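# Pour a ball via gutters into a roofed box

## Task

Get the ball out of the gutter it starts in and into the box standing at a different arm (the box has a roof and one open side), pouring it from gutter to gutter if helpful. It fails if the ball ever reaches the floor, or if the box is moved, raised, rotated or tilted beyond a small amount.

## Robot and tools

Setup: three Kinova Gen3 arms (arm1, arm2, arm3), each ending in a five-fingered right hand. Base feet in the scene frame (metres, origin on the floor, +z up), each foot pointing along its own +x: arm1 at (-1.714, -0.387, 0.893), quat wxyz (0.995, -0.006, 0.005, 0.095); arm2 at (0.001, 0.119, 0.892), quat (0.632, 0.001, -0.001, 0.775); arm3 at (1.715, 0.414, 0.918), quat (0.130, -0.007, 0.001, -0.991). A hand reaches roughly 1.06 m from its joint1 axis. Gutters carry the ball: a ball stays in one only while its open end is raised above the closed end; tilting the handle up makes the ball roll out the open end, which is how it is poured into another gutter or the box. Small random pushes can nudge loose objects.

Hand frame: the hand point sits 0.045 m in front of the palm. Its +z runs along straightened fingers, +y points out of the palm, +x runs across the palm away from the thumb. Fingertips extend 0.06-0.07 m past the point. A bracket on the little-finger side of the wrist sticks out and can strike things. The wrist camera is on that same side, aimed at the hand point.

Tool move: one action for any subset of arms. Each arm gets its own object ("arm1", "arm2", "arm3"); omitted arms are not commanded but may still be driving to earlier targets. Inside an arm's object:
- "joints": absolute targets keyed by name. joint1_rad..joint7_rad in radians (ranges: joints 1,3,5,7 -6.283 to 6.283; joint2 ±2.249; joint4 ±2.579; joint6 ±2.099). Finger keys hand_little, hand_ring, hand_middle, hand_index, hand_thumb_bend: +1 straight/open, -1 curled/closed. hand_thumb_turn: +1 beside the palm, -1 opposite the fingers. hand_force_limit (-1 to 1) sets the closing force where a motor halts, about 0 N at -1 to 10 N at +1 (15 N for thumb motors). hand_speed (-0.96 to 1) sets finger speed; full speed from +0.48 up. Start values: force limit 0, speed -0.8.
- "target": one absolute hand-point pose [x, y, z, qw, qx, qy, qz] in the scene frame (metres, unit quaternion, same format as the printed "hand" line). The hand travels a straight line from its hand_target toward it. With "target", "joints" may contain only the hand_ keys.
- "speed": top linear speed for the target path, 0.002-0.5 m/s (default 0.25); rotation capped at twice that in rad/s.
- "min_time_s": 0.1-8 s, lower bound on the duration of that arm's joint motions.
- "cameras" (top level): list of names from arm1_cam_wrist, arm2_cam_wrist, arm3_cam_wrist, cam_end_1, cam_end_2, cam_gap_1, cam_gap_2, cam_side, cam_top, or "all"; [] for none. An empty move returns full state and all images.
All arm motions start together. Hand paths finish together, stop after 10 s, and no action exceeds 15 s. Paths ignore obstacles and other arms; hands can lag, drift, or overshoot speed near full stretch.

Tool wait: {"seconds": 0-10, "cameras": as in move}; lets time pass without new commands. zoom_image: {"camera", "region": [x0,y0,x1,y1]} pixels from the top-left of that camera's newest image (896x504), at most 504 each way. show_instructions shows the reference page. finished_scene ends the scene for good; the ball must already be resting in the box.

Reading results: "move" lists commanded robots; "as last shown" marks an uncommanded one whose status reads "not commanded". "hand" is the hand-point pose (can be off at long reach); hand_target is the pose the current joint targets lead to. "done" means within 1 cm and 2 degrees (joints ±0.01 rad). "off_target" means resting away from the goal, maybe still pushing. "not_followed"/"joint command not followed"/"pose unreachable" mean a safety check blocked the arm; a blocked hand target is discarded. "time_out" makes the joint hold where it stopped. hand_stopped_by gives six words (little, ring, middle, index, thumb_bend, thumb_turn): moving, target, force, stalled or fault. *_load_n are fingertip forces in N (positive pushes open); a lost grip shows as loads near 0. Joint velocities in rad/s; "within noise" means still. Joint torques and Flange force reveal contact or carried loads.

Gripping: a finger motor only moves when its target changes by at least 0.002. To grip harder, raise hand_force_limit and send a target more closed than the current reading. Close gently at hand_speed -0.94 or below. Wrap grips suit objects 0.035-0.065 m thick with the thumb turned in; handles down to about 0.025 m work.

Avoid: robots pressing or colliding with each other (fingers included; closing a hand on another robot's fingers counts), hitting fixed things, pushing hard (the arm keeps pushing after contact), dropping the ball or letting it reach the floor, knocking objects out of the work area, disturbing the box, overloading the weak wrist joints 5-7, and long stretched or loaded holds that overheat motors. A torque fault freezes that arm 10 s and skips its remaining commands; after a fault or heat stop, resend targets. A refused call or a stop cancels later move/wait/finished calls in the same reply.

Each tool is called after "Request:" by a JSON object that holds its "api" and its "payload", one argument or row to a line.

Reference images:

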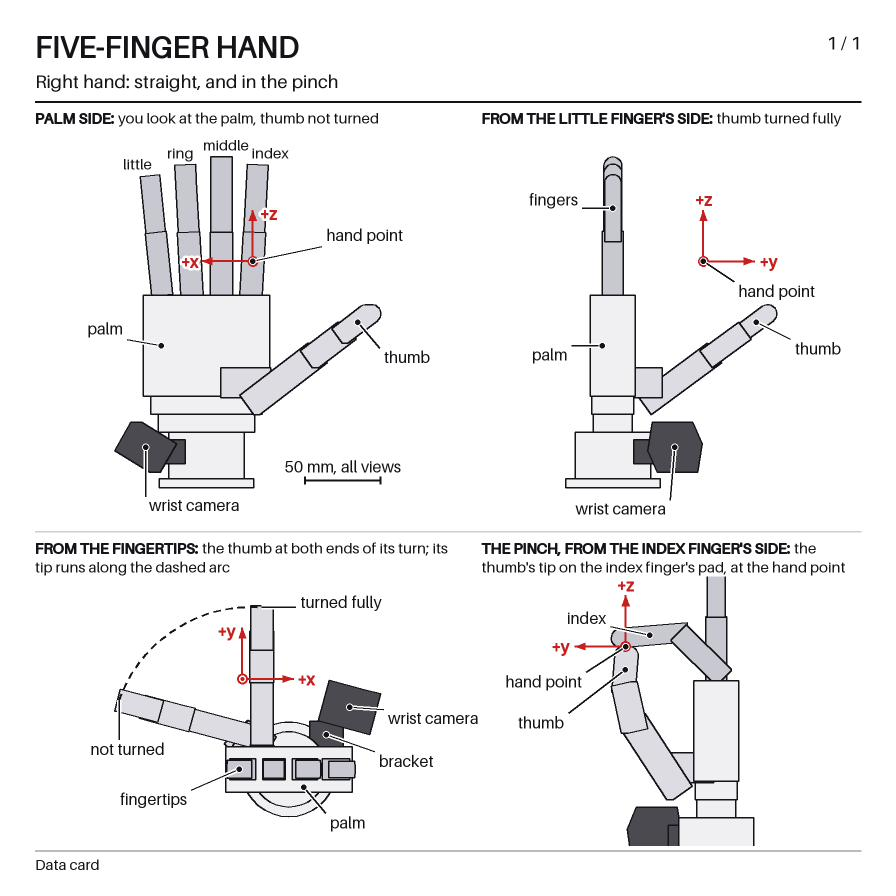

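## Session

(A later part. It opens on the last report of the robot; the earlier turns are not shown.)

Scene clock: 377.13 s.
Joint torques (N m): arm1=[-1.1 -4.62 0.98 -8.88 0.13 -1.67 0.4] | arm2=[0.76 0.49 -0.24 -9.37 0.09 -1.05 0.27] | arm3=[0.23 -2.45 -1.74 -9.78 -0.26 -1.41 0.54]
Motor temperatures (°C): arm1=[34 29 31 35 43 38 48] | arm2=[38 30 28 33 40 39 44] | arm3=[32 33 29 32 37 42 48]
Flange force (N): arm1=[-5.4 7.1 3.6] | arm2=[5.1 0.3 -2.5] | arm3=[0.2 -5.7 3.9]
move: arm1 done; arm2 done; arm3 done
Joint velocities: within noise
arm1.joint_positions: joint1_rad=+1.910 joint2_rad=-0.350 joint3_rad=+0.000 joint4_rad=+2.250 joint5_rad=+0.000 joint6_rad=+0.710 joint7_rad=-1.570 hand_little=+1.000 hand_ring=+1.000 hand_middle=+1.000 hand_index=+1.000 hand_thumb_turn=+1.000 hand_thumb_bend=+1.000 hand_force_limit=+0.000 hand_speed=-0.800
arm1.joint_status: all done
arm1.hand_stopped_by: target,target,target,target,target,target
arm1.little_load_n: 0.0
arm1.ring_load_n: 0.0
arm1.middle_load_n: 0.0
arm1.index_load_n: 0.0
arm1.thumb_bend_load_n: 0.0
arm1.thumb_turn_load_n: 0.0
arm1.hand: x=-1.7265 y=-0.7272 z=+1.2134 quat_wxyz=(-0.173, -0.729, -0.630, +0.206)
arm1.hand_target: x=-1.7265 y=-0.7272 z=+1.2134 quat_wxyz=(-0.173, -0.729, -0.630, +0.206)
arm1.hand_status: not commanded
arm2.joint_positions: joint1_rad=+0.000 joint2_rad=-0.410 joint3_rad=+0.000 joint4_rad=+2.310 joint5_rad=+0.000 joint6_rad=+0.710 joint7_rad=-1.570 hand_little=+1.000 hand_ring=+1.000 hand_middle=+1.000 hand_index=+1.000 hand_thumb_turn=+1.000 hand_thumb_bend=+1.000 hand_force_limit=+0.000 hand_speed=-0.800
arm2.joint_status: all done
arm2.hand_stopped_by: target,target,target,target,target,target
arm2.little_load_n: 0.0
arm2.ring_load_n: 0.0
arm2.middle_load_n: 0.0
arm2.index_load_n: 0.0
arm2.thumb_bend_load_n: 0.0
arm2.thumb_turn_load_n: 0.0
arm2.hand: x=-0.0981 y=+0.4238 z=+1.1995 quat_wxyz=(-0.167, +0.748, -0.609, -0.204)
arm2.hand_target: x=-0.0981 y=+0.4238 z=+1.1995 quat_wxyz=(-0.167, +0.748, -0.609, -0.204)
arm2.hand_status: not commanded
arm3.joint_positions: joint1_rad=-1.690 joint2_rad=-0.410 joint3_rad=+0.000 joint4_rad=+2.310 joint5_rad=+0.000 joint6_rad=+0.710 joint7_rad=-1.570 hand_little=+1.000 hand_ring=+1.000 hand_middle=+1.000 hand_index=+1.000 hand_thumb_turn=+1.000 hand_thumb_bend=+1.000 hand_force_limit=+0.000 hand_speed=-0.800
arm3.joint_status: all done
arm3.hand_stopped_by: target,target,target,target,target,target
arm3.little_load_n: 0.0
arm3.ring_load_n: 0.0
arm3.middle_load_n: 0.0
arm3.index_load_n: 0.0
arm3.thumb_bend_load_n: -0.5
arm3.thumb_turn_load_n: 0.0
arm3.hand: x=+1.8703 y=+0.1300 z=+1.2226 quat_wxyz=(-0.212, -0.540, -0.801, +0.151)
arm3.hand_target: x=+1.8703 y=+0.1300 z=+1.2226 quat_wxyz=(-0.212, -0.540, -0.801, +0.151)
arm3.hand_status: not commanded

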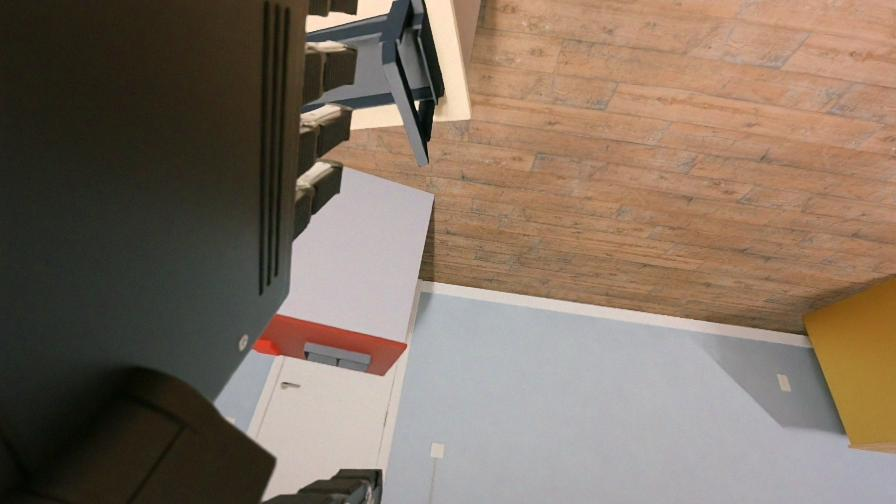

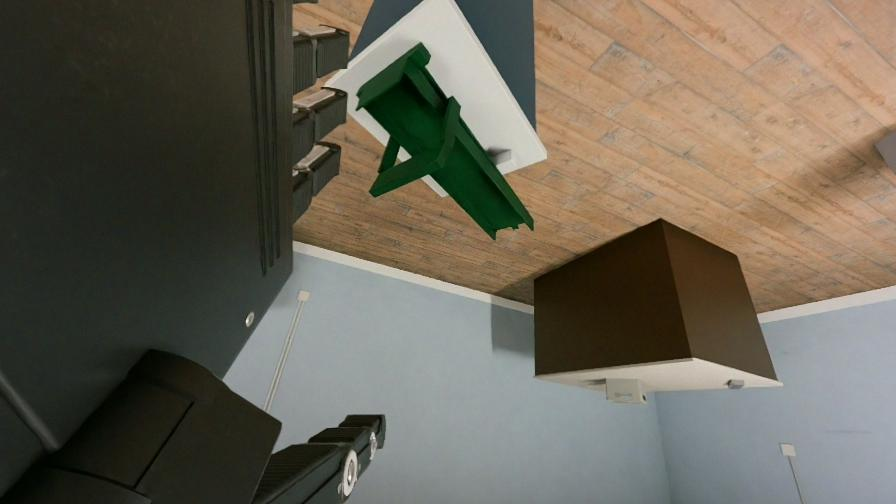

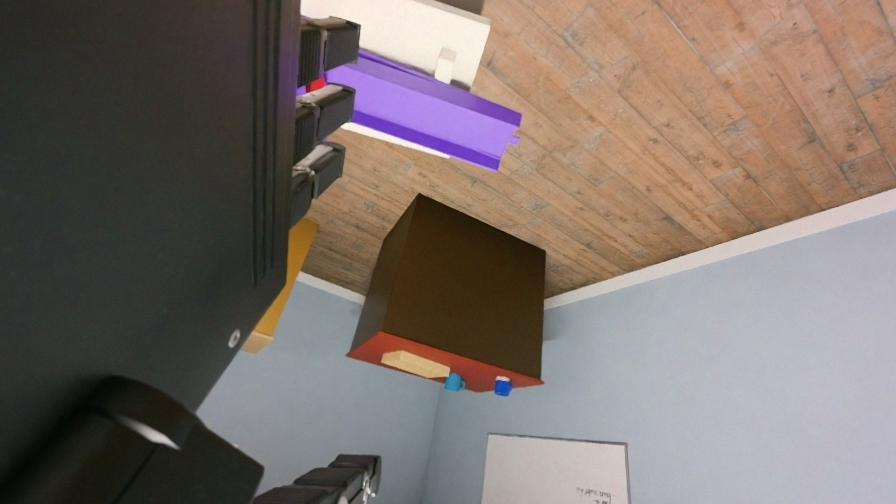

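Request:
{"api": "move", "payload": {
  "arm1": {"joints": {"joint1_rad": 1.8, "joint6_rad": 0.35}, "min_time_s": 2},
  "arm2": {"joints": {"joint1_rad": 0.15, "joint6_rad": 0.45}, "min_time_s": 2},
  "arm3": {"joints": {"joint1_rad": -1.5, "joint6_rad": 0.35}, "min_time_s": 2},
  "cameras": ["arm1_cam_wrist", "arm2_cam_wrist", "arm3_cam_wrist", "cam_side", "cam_end_1", "cam_end_2"]
}}

Request:
{"api": "zoom_image", "payload": {
  "camera": "cam_side",
  "region": [100, 300, 190, 360]
}}

Request:
{"api": "zoom_image", "payload": {
  "camera": "cam_side",
  "region": [730, 280, 810, 330]
}}

Scene clock: 421.17 s.
Joint torques (N m): arm1=[-1.08 -5.28 0.93 -9.58 0.18 -2.36 0.41] | arm2=[0.66 -0.06 -0.1 -9.83 0.11 -1.57 0.28] | arm3=[0.21 -3.16 -1.69 -10.44 -0.27 -2.07 0.53]
Motor temperatures (°C): arm1=[34 28 31 35 43 38 48] | arm2=[38 30 28 32 40 39 44] | arm3=[32 32 29 31 37 42 48]
Flange force (N): arm1=[-3.7 12.3 5.3] | arm2=[4.0 -0.2 -3.8] | arm3=[1.5 -8.3 3.7]
move: arm1 done; arm2 done; arm3 done
Joint velocities: within noise
arm1.joint_positions: joint1_rad=+1.800 joint2_rad=-0.350 joint3_rad=+0.000 joint4_rad=+2.250 joint5_rad=+0.000 joint6_rad=+0.350 joint7_rad=-1.570 hand_little=+1.000 hand_ring=+1.000 hand_middle=+1.000 hand_index=+1.000 hand_thumb_turn=+1.000 hand_thumb_bend=+1.000 hand_force_limit=+0.000 hand_speed=-0.800
arm1.joint_status: all done
arm1.hand_stopped_by: target,target,target,target,target,target
arm1.little_load_n: 0.0
arm1.ring_load_n: 0.0
arm1.middle_load_n: 0.0
arm1.index_load_n: 0.0
arm1.thumb_bend_load_n: 0.0
arm1.thumb_turn_load_n: 0.0
arm1.hand: x=-1.6909 y=-0.8059 z=+1.2977 quat_wxyz=(-0.300, -0.647, -0.625, +0.318)
arm1.hand_target: x=-1.6909 y=-0.8059 z=+1.2977 quat_wxyz=(-0.300, -0.647, -0.625, +0.318)
arm1.hand_status: not commanded
arm2.joint_positions: joint1_rad=+0.150 joint2_rad=-0.410 joint3_rad=+0.000 joint4_rad=+2.310 joint5_rad=+0.000 joint6_rad=+0.450 joint7_rad=-1.570 hand_little=+1.000 hand_ring=+1.000 hand_middle=+1.000 hand_index=+1.000 hand_thumb_turn=+1.000 hand_thumb_bend=+1.000 hand_force_limit=+0.000 hand_speed=-0.800
arm2.joint_status: all done
arm2.hand_stopped_by: target,target,target,target,target,target
arm2.little_load_n: 0.0
arm2.ring_load_n: 0.0
arm2.middle_load_n: 0.0
arm2.index_load_n: 0.0
arm2.thumb_bend_load_n: -0.5
arm2.thumb_turn_load_n: 0.0
arm2.hand: x=-0.0544 y=+0.4958 z=+1.2573 quat_wxyz=(-0.266, +0.669, -0.635, -0.280)
arm2.hand_target: x=-0.0544 y=+0.4958 z=+1.2573 quat_wxyz=(-0.266, +0.669, -0.635, -0.280)
arm2.hand_status: not commanded
arm3.joint_positions: joint1_rad=-1.500 joint2_rad=-0.410 joint3_rad=+0.000 joint4_rad=+2.310 joint5_rad=+0.000 joint6_rad=+0.350 joint7_rad=-1.570 hand_little=+1.000 hand_ring=+1.000 hand_middle=+1.000 hand_index=+1.000 hand_thumb_turn=+1.000 hand_thumb_bend=+1.000 hand_force_limit=+0.000 hand_speed=-0.800
arm3.joint_status: all done
arm3.hand_stopped_by: target,target,target,target,target,target
arm3.little_load_n: 0.0
arm3.ring_load_n: 0.5
arm3.middle_load_n: 0.0
arm3.index_load_n: 0.0
arm3.thumb_bend_load_n: 0.0
arm3.thumb_turn_load_n: 0.0
arm3.hand: x=+1.8303 y=+0.0278 z=+1.3068 quat_wxyz=(-0.327, -0.573, -0.698, +0.278)
arm3.hand_target: x=+1.8303 y=+0.0277 z=+1.3068 quat_wxyz=(-0.327, -0.573, -0.698, +0.278)
arm3.hand_status: not commanded
pictures: arm1_cam_wrist, arm2_cam_wrist, arm3_cam_wrist, cam_end_1, cam_end_2, cam_side

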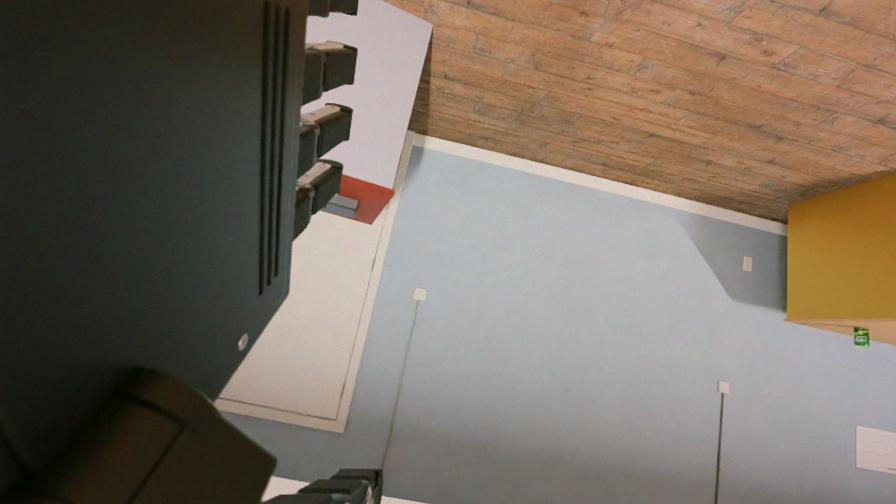

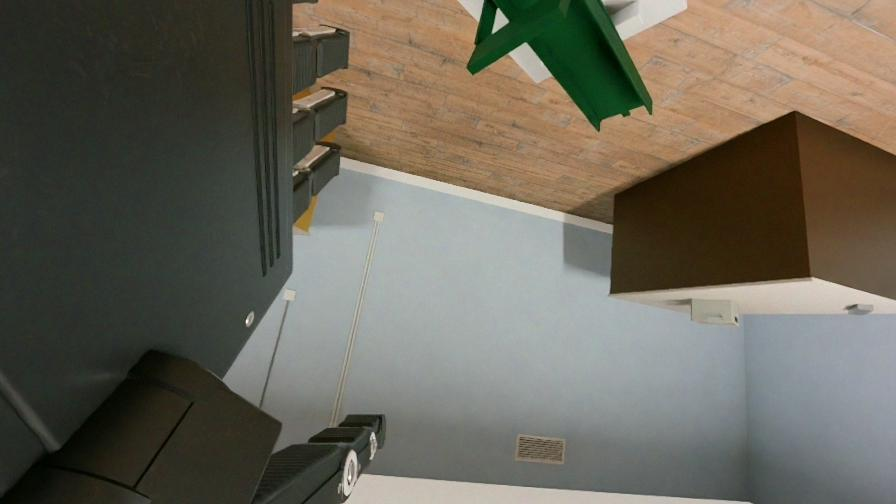

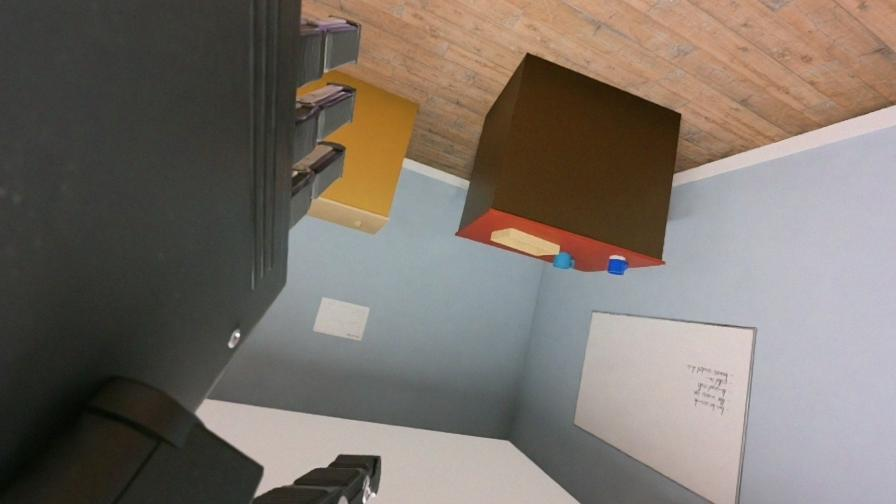

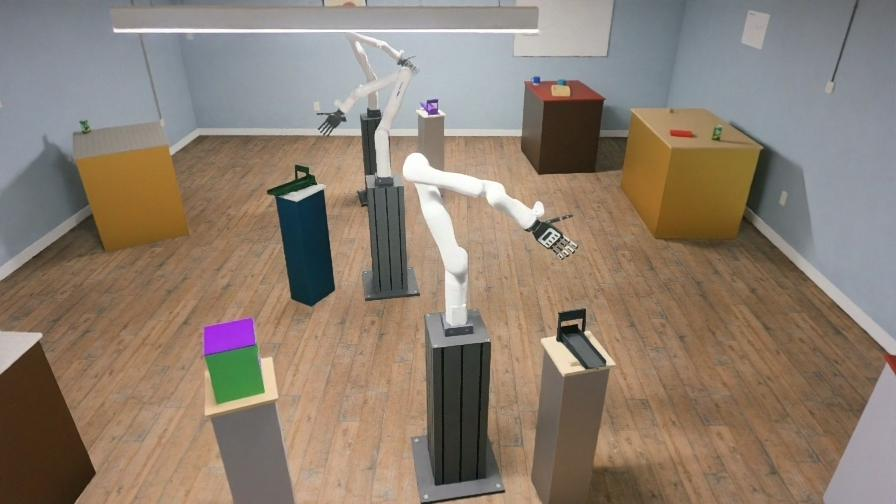

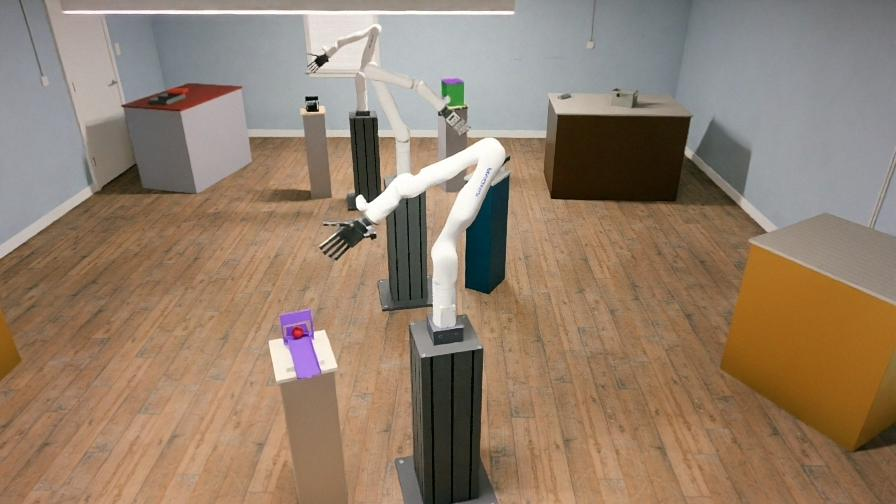

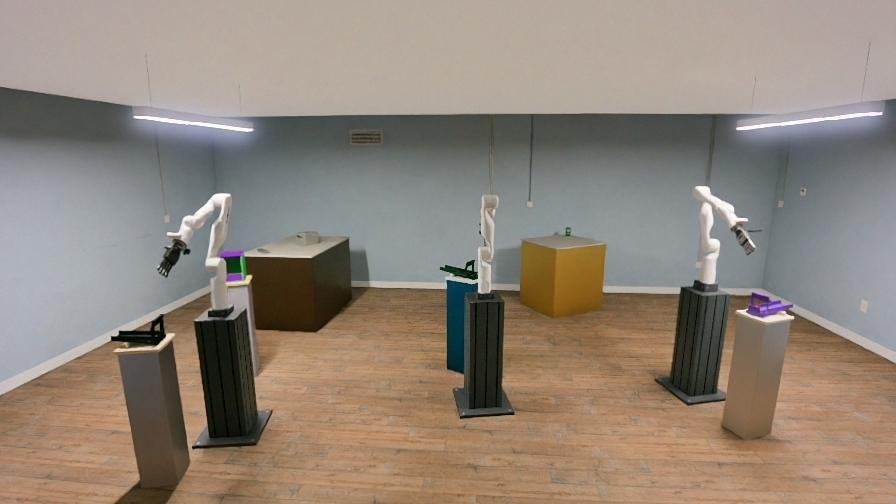

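Scaled by 5.600 from the camera's image (finer frame: 1280x720).

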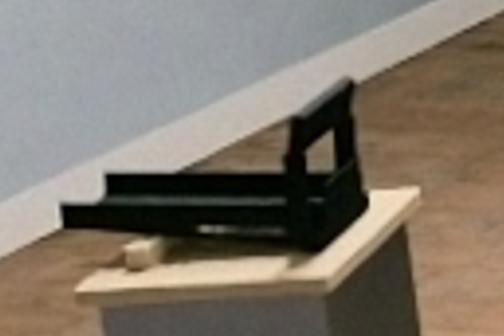

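Scaled by 6.300 from the camera's image (finer frame: 1280x720).

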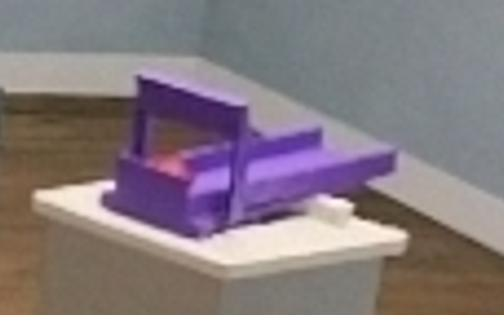

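Request:
{"api": "move", "payload": {
  "arm1": {"joints": {"joint1_rad": 2.1, "joint2_rad": 0.1, "joint4_rad": 1.8, "joint6_rad": 1.0}, "min_time_s": 3},
  "arm2": {"joints": {"joint1_rad": 0.1, "joint2_rad": 0.0, "joint4_rad": 1.9, "joint6_rad": 1.0}, "min_time_s": 3},
  "arm3": {"joints": {"joint1_rad": -1.45, "joint2_rad": 0.0, "joint4_rad": 1.9, "joint6_rad": 1.0}, "min_time_s": 3},
  "cameras": ["arm1_cam_wrist", "arm2_cam_wrist", "arm3_cam_wrist"]
}}

Scene clock: 455.00 s.
Joint torques (N m): arm1=[-1.05 -12.58 1.13 -8.28 0.12 -1.02 0.37] | arm2=[0.66 -6.29 -0.04 -8.7 0.1 -0.41 0.25] | arm3=[0.31 -9.68 -1.5 -9.06 -0.24 -0.69 0.56]
Motor temperatures (°C): arm1=[34 28 31 35 43 38 48] | arm2=[38 30 28 32 40 39 44] | arm3=[32 32 29 31 36 42 48]
Flange force (N): arm1=[-5.9 -0.1 2.1] | arm2=[5.5 2.2 -1.1] | arm3=[-0.7 -0.1 3.5]
move: arm1 done; arm2 done; arm3 done
Joint velocities: within noise
arm1.joint_positions: joint1_rad=+2.100 joint2_rad=+0.100 joint3_rad=+0.000 joint4_rad=+1.800 joint5_rad=+0.000 joint6_rad=+1.000 joint7_rad=-1.570 hand_little=+1.000 hand_ring=+1.000 hand_middle=+1.000 hand_index=+1.000 hand_thumb_turn=+1.000 hand_thumb_bend=+1.000 hand_force_limit=+0.000 hand_speed=-0.800
arm1.joint_status: all done
arm1.hand_stopped_by: target,target,target,target,target,target
arm1.little_load_n: 0.0
arm1.ring_load_n: 0.0
arm1.middle_load_n: 0.0
arm1.index_load_n: 0.0
arm1.thumb_bend_load_n: 0.0
arm1.thumb_turn_load_n: 0.0
arm1.hand: x=-1.8257 y=-0.8159 z=+1.1955 quat_wxyz=(-0.072, -0.809, -0.574, +0.106)
arm1.hand_target: x=-1.8257 y=-0.8159 z=+1.1955 quat_wxyz=(-0.072, -0.809, -0.574, +0.106)
arm1.hand_status: not commanded
arm2.joint_positions: joint1_rad=+0.100 joint2_rad=+0.000 joint3_rad=+0.000 joint4_rad=+1.900 joint5_rad=+0.000 joint6_rad=+1.000 joint7_rad=-1.570 hand_little=+1.000 hand_ring=+1.000 hand_middle=+1.000 hand_index=+1.000 hand_thumb_turn=+1.000 hand_thumb_bend=+1.000 hand_force_limit=+0.000 hand_speed=-0.800
arm2.joint_status: all done
arm2.hand_stopped_by: target,target,target,target,target,target
arm2.little_load_n: 0.0
arm2.ring_load_n: 0.0
arm2.middle_load_n: 0.0
arm2.index_load_n: 0.0
arm2.thumb_bend_load_n: 0.0
arm2.thumb_turn_load_n: 0.0
arm2.hand: x=-0.0757 y=+0.5165 z=+1.1913 quat_wxyz=(-0.082, +0.737, -0.665, -0.090)
arm2.hand_target: x=-0.0757 y=+0.5165 z=+1.1913 quat_wxyz=(-0.082, +0.737, -0.665, -0.090)
arm2.hand_status: not commanded
arm3.joint_positions: joint1_rad=-1.450 joint2_rad=+0.000 joint3_rad=+0.000 joint4_rad=+1.900 joint5_rad=+0.000 joint6_rad=+1.000 joint7_rad=-1.570 hand_little=+1.000 hand_ring=+1.000 hand_middle=+1.000 hand_index=+1.000 hand_thumb_turn=+1.000 hand_thumb_bend=+1.000 hand_force_limit=+0.000 hand_speed=-0.800
arm3.joint_status: all done
arm3.hand_stopped_by: target,target,target,target,target,target
arm3.little_load_n: 0.0
arm3.ring_load_n: 0.0
arm3.middle_load_n: -0.5
arm3.index_load_n: 0.0
arm3.thumb_bend_load_n: 0.0
arm3.thumb_turn_load_n: 0.0
arm3.hand: x=+1.8103 y=+0.0181 z=+1.2149 quat_wxyz=(-0.085, -0.650, -0.750, +0.083)
arm3.hand_target: x=+1.8103 y=+0.0181 z=+1.2149 quat_wxyz=(-0.085, -0.650, -0.750, +0.083)
arm3.hand_status: not commanded

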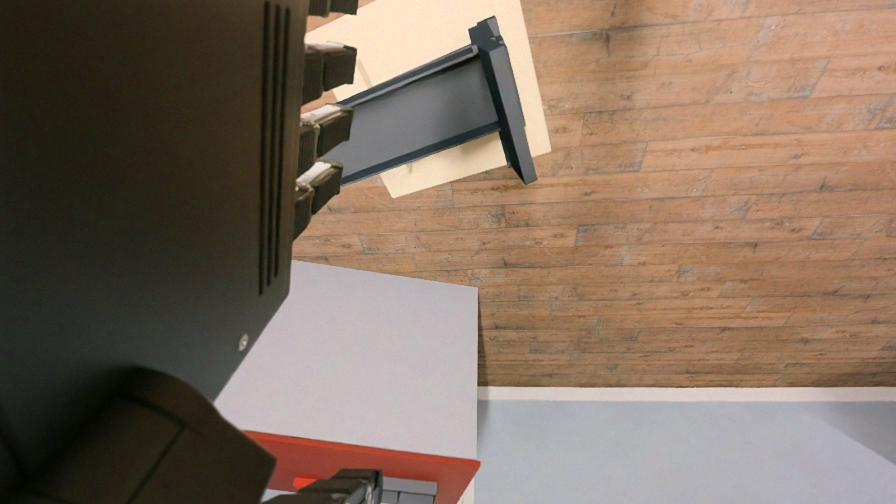

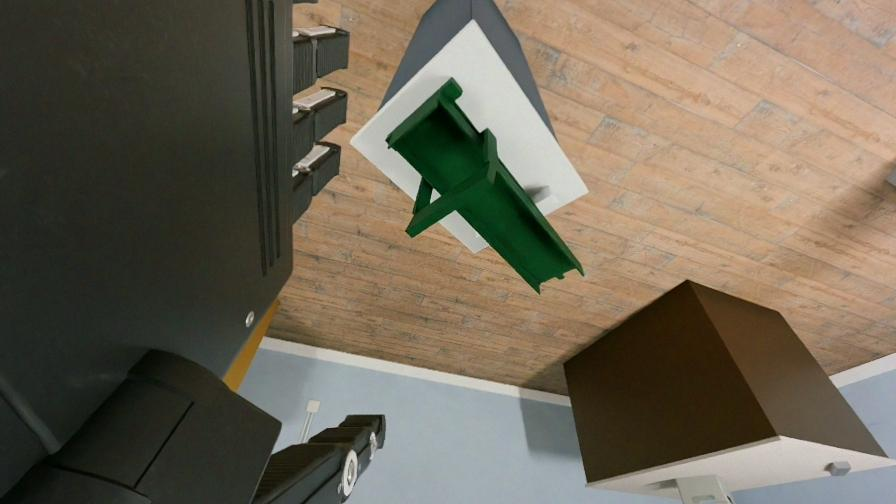

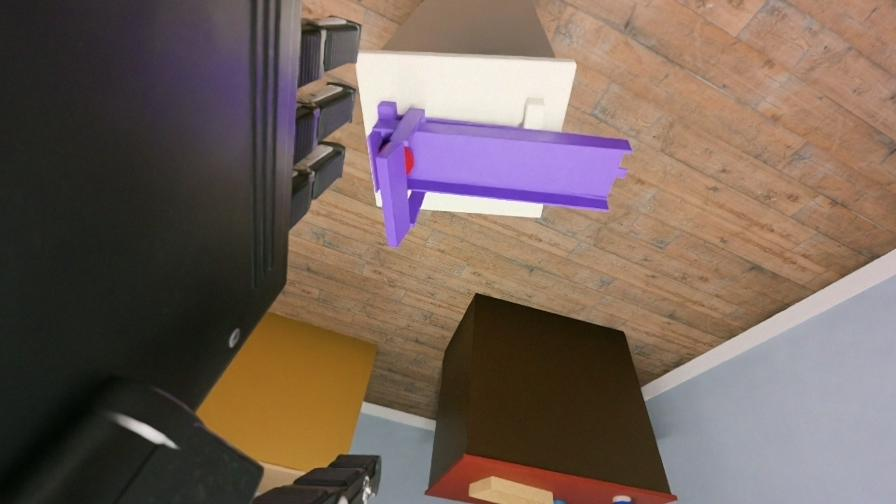

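Request:
{"api": "zoom_image", "payload": {
  "camera": "arm1_cam_wrist",
  "region": [340, 0, 560, 210]
}}

Request:
{"api": "zoom_image", "payload": {
  "camera": "arm2_cam_wrist",
  "region": [370, 60, 600, 300]
}}

Request:
{"api": "zoom_image", "payload": {
  "camera": "arm3_cam_wrist",
  "region": [350, 70, 640, 270]
}}

Scaled by 2.291 from the camera's image (finer frame: 1280x720).

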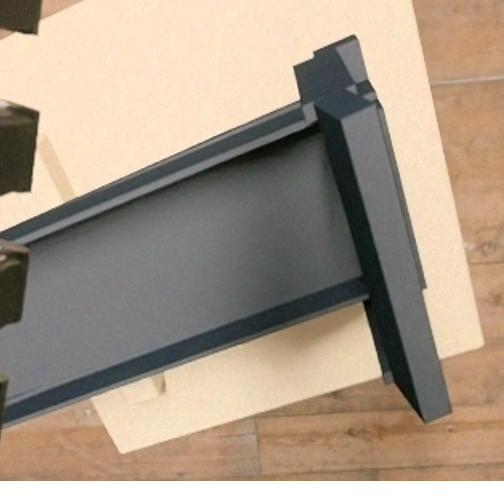

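Scaled by 2.100 from the camera's image (finer frame: 1280x720).

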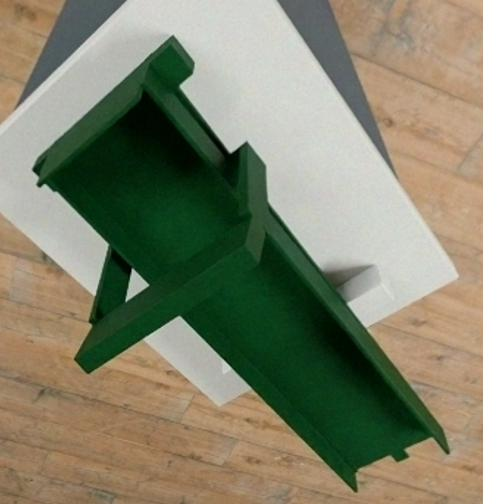

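Scaled by 1.738 from the camera's image (finer frame: 1280x720).

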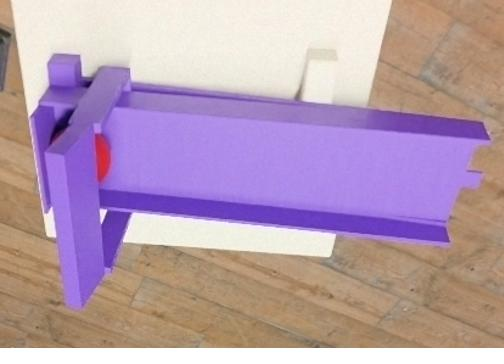

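Request:
{"api": "zoom_image", "payload": {
  "camera": "arm3_cam_wrist",
  "region": [360, 80, 460, 260]
}}

Request:
{"api": "zoom_image", "payload": {
  "camera": "arm2_cam_wrist",
  "region": [380, 70, 520, 250]
}}

Request:
{"api": "zoom_image", "payload": {
  "camera": "arm1_cam_wrist",
  "region": [440, 0, 560, 200]
}}

Scaled by 2.800 from the camera's image (finer frame: 1280x720).

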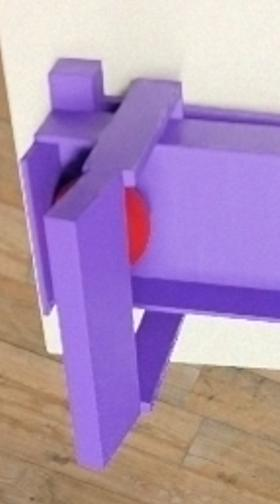

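Scaled by 2.800 from the camera's image (finer frame: 1280x720).

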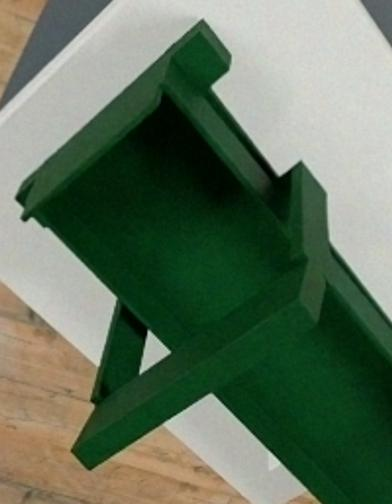

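Scaled by 2.520 from the camera's image (finer frame: 1280x720).

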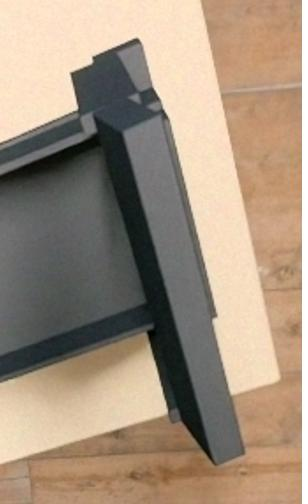

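Request:
{"api": "move", "payload": {
  "arm3": {"joints": {"joint1_rad": -1.45, "joint2_rad": 0.105, "joint4_rad": 2.473, "joint6_rad": -0.05}, "min_time_s": 3},
  "arm2": {"joints": {"joint1_rad": 0.1, "joint2_rad": 0.105, "joint4_rad": 2.473, "joint6_rad": -0.05}, "min_time_s": 3},
  "arm1": {"joints": {"joint1_rad": 2.05, "joint2_rad": 0.105, "joint4_rad": 2.473, "joint6_rad": -0.05}, "min_time_s": 3},
  "cameras": ["arm1_cam_wrist", "arm2_cam_wrist", "arm3_cam_wrist"]
}}

Scene clock: 839.13 s.
Joint torques (N m): arm1=[-1.08 -10.14 1.12 -5.88 0.13 -1.87 0.39] | arm2=[0.65 -5.87 0.01 -6.16 0.06 -1.22 0.29] | arm3=[0.27 -9.1 -1.44 -6.52 -0.26 -1.58 0.55]
Motor temperatures (°C): arm1=[34 28 30 34 42 38 48] | arm2=[37 30 28 32 38 38 42] | arm3=[32 32 29 32 36 41 47]
Flange force (N): no reading
move: arm1 done; arm2 done; arm3 done
Joint velocities: within noise
arm1.joint_positions: joint1_rad=+2.050 joint2_rad=+0.105 joint3_rad=+0.000 joint4_rad=+2.473 joint5_rad=+0.000 joint6_rad=-0.050 joint7_rad=-1.570 hand_little=+1.000 hand_ring=+1.000 hand_middle=+1.000 hand_index=+1.000 hand_thumb_turn=+1.000 hand_thumb_bend=+1.000 hand_force_limit=+0.000 hand_speed=-0.800
arm1.joint_status: all done
arm1.hand_stopped_by: target,target,target,target,target,target
arm1.little_load_n: 0.0
arm1.ring_load_n: 0.0
arm1.middle_load_n: 0.0
arm1.index_load_n: 0.0
arm1.thumb_bend_load_n: 0.0
arm1.thumb_turn_load_n: 0.0
arm1.hand: x=-1.7982 y=-0.7996 z=+1.0904 quat_wxyz=(-0.183, -0.761, -0.570, +0.249)
arm1.hand_target: x=-1.7982 y=-0.7996 z=+1.0904 quat_wxyz=(-0.183, -0.761, -0.570, +0.249)
arm1.hand_status: not commanded
arm2.joint_positions: joint1_rad=+0.100 joint2_rad=+0.105 joint3_rad=+0.000 joint4_rad=+2.473 joint5_rad=+0.000 joint6_rad=-0.050 joint7_rad=-1.570 hand_little=+1.000 hand_ring=+1.000 hand_middle=+1.000 hand_index=+1.000 hand_thumb_turn=+1.000 hand_thumb_bend=+1.000 hand_force_limit=+0.000 hand_speed=-0.800
arm2.joint_status: all done
arm2.hand_stopped_by: target,target,target,target,target,target
arm2.little_load_n: 0.0
arm2.ring_load_n: 0.0
arm2.middle_load_n: 0.0
arm2.index_load_n: 0.0
arm2.thumb_bend_load_n: 0.0
arm2.thumb_turn_load_n: 0.0
arm2.hand: x=-0.0776 y=+0.5350 z=+1.0847 quat_wxyz=(-0.203, +0.708, -0.638, -0.225)
arm2.hand_target: x=-0.0776 y=+0.5350 z=+1.0847 quat_wxyz=(-0.203, +0.707, -0.638, -0.225)
arm2.hand_status: not commanded
arm3.joint_positions: joint1_rad=-1.450 joint2_rad=+0.105 joint3_rad=+0.000 joint4_rad=+2.473 joint5_rad=+0.000 joint6_rad=-0.050 joint7_rad=-1.570 hand_little=+1.000 hand_ring=+1.000 hand_middle=+1.000 hand_index=+1.000 hand_thumb_turn=+1.000 hand_thumb_bend=+1.000 hand_force_limit=+0.000 hand_speed=-0.800
arm3.joint_status: all done
arm3.hand_stopped_by: target,target,target,target,target,target
arm3.little_load_n: 0.0
arm3.ring_load_n: 0.0
arm3.middle_load_n: 0.0
arm3.index_load_n: 0.0
arm3.thumb_bend_load_n: 0.0
arm3.thumb_turn_load_n: 0.0
arm3.hand: x=+1.8113 y=+0.0002 z=+1.1082 quat_wxyz=(-0.223, -0.624, -0.722, +0.202)
arm3.hand_target: x=+1.8113 y=+0.0002 z=+1.1082 quat_wxyz=(-0.223, -0.624, -0.722, +0.202)
arm3.hand_status: not commanded

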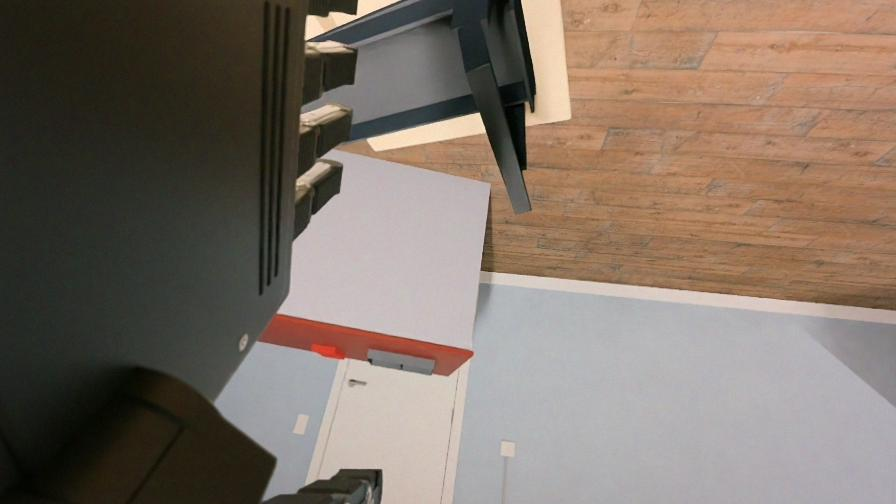

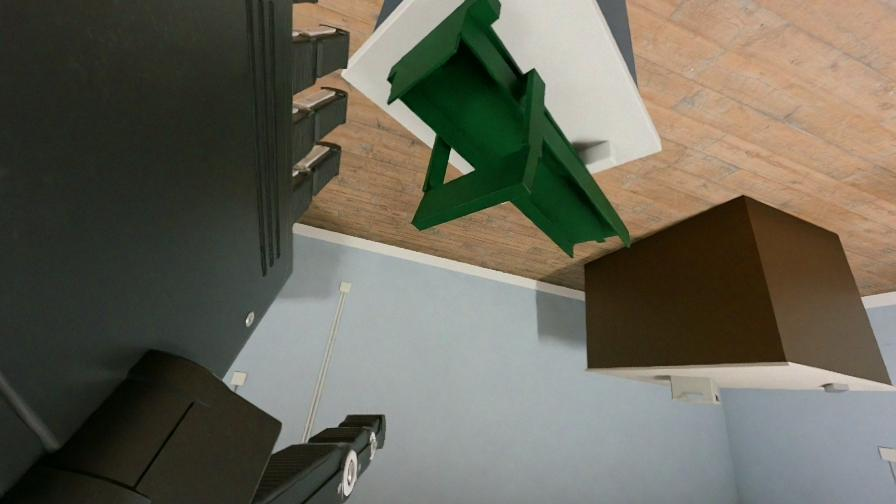

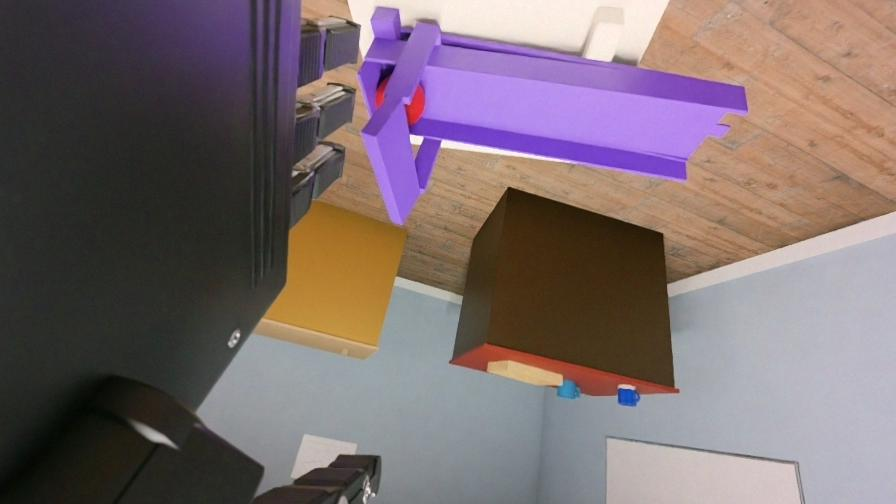

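Request:
{"api": "zoom_image", "payload": {
  "camera": "arm3_cam_wrist",
  "region": [340, 0, 480, 240]
}}

Request:
{"api": "zoom_image", "payload": {
  "camera": "arm1_cam_wrist",
  "region": [400, 0, 580, 220]
}}

Request:
{"api": "zoom_image", "payload": {
  "camera": "arm2_cam_wrist",
  "region": [380, 0, 650, 270]
}}

Scaled by 2.100 from the camera's image (finer frame: 1280x720).

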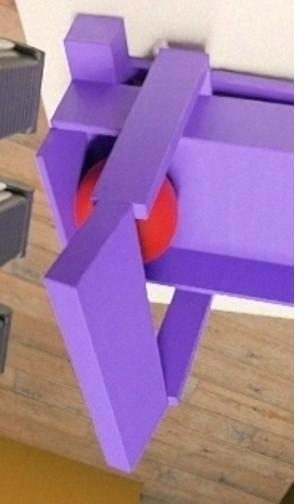

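Scaled by 2.291 from the camera's image (finer frame: 1280x720).

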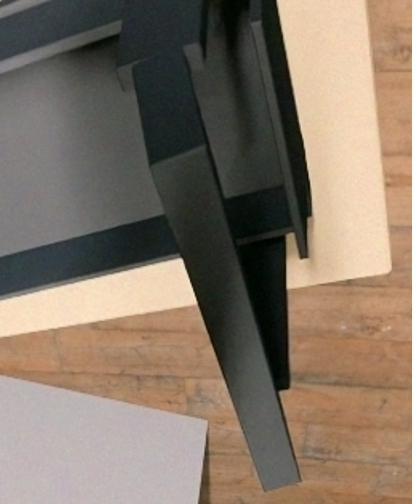

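Scaled by 1.867 from the camera's image (finer frame: 1280x720).

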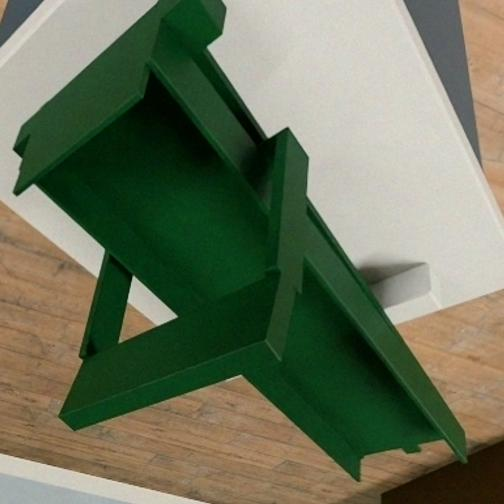

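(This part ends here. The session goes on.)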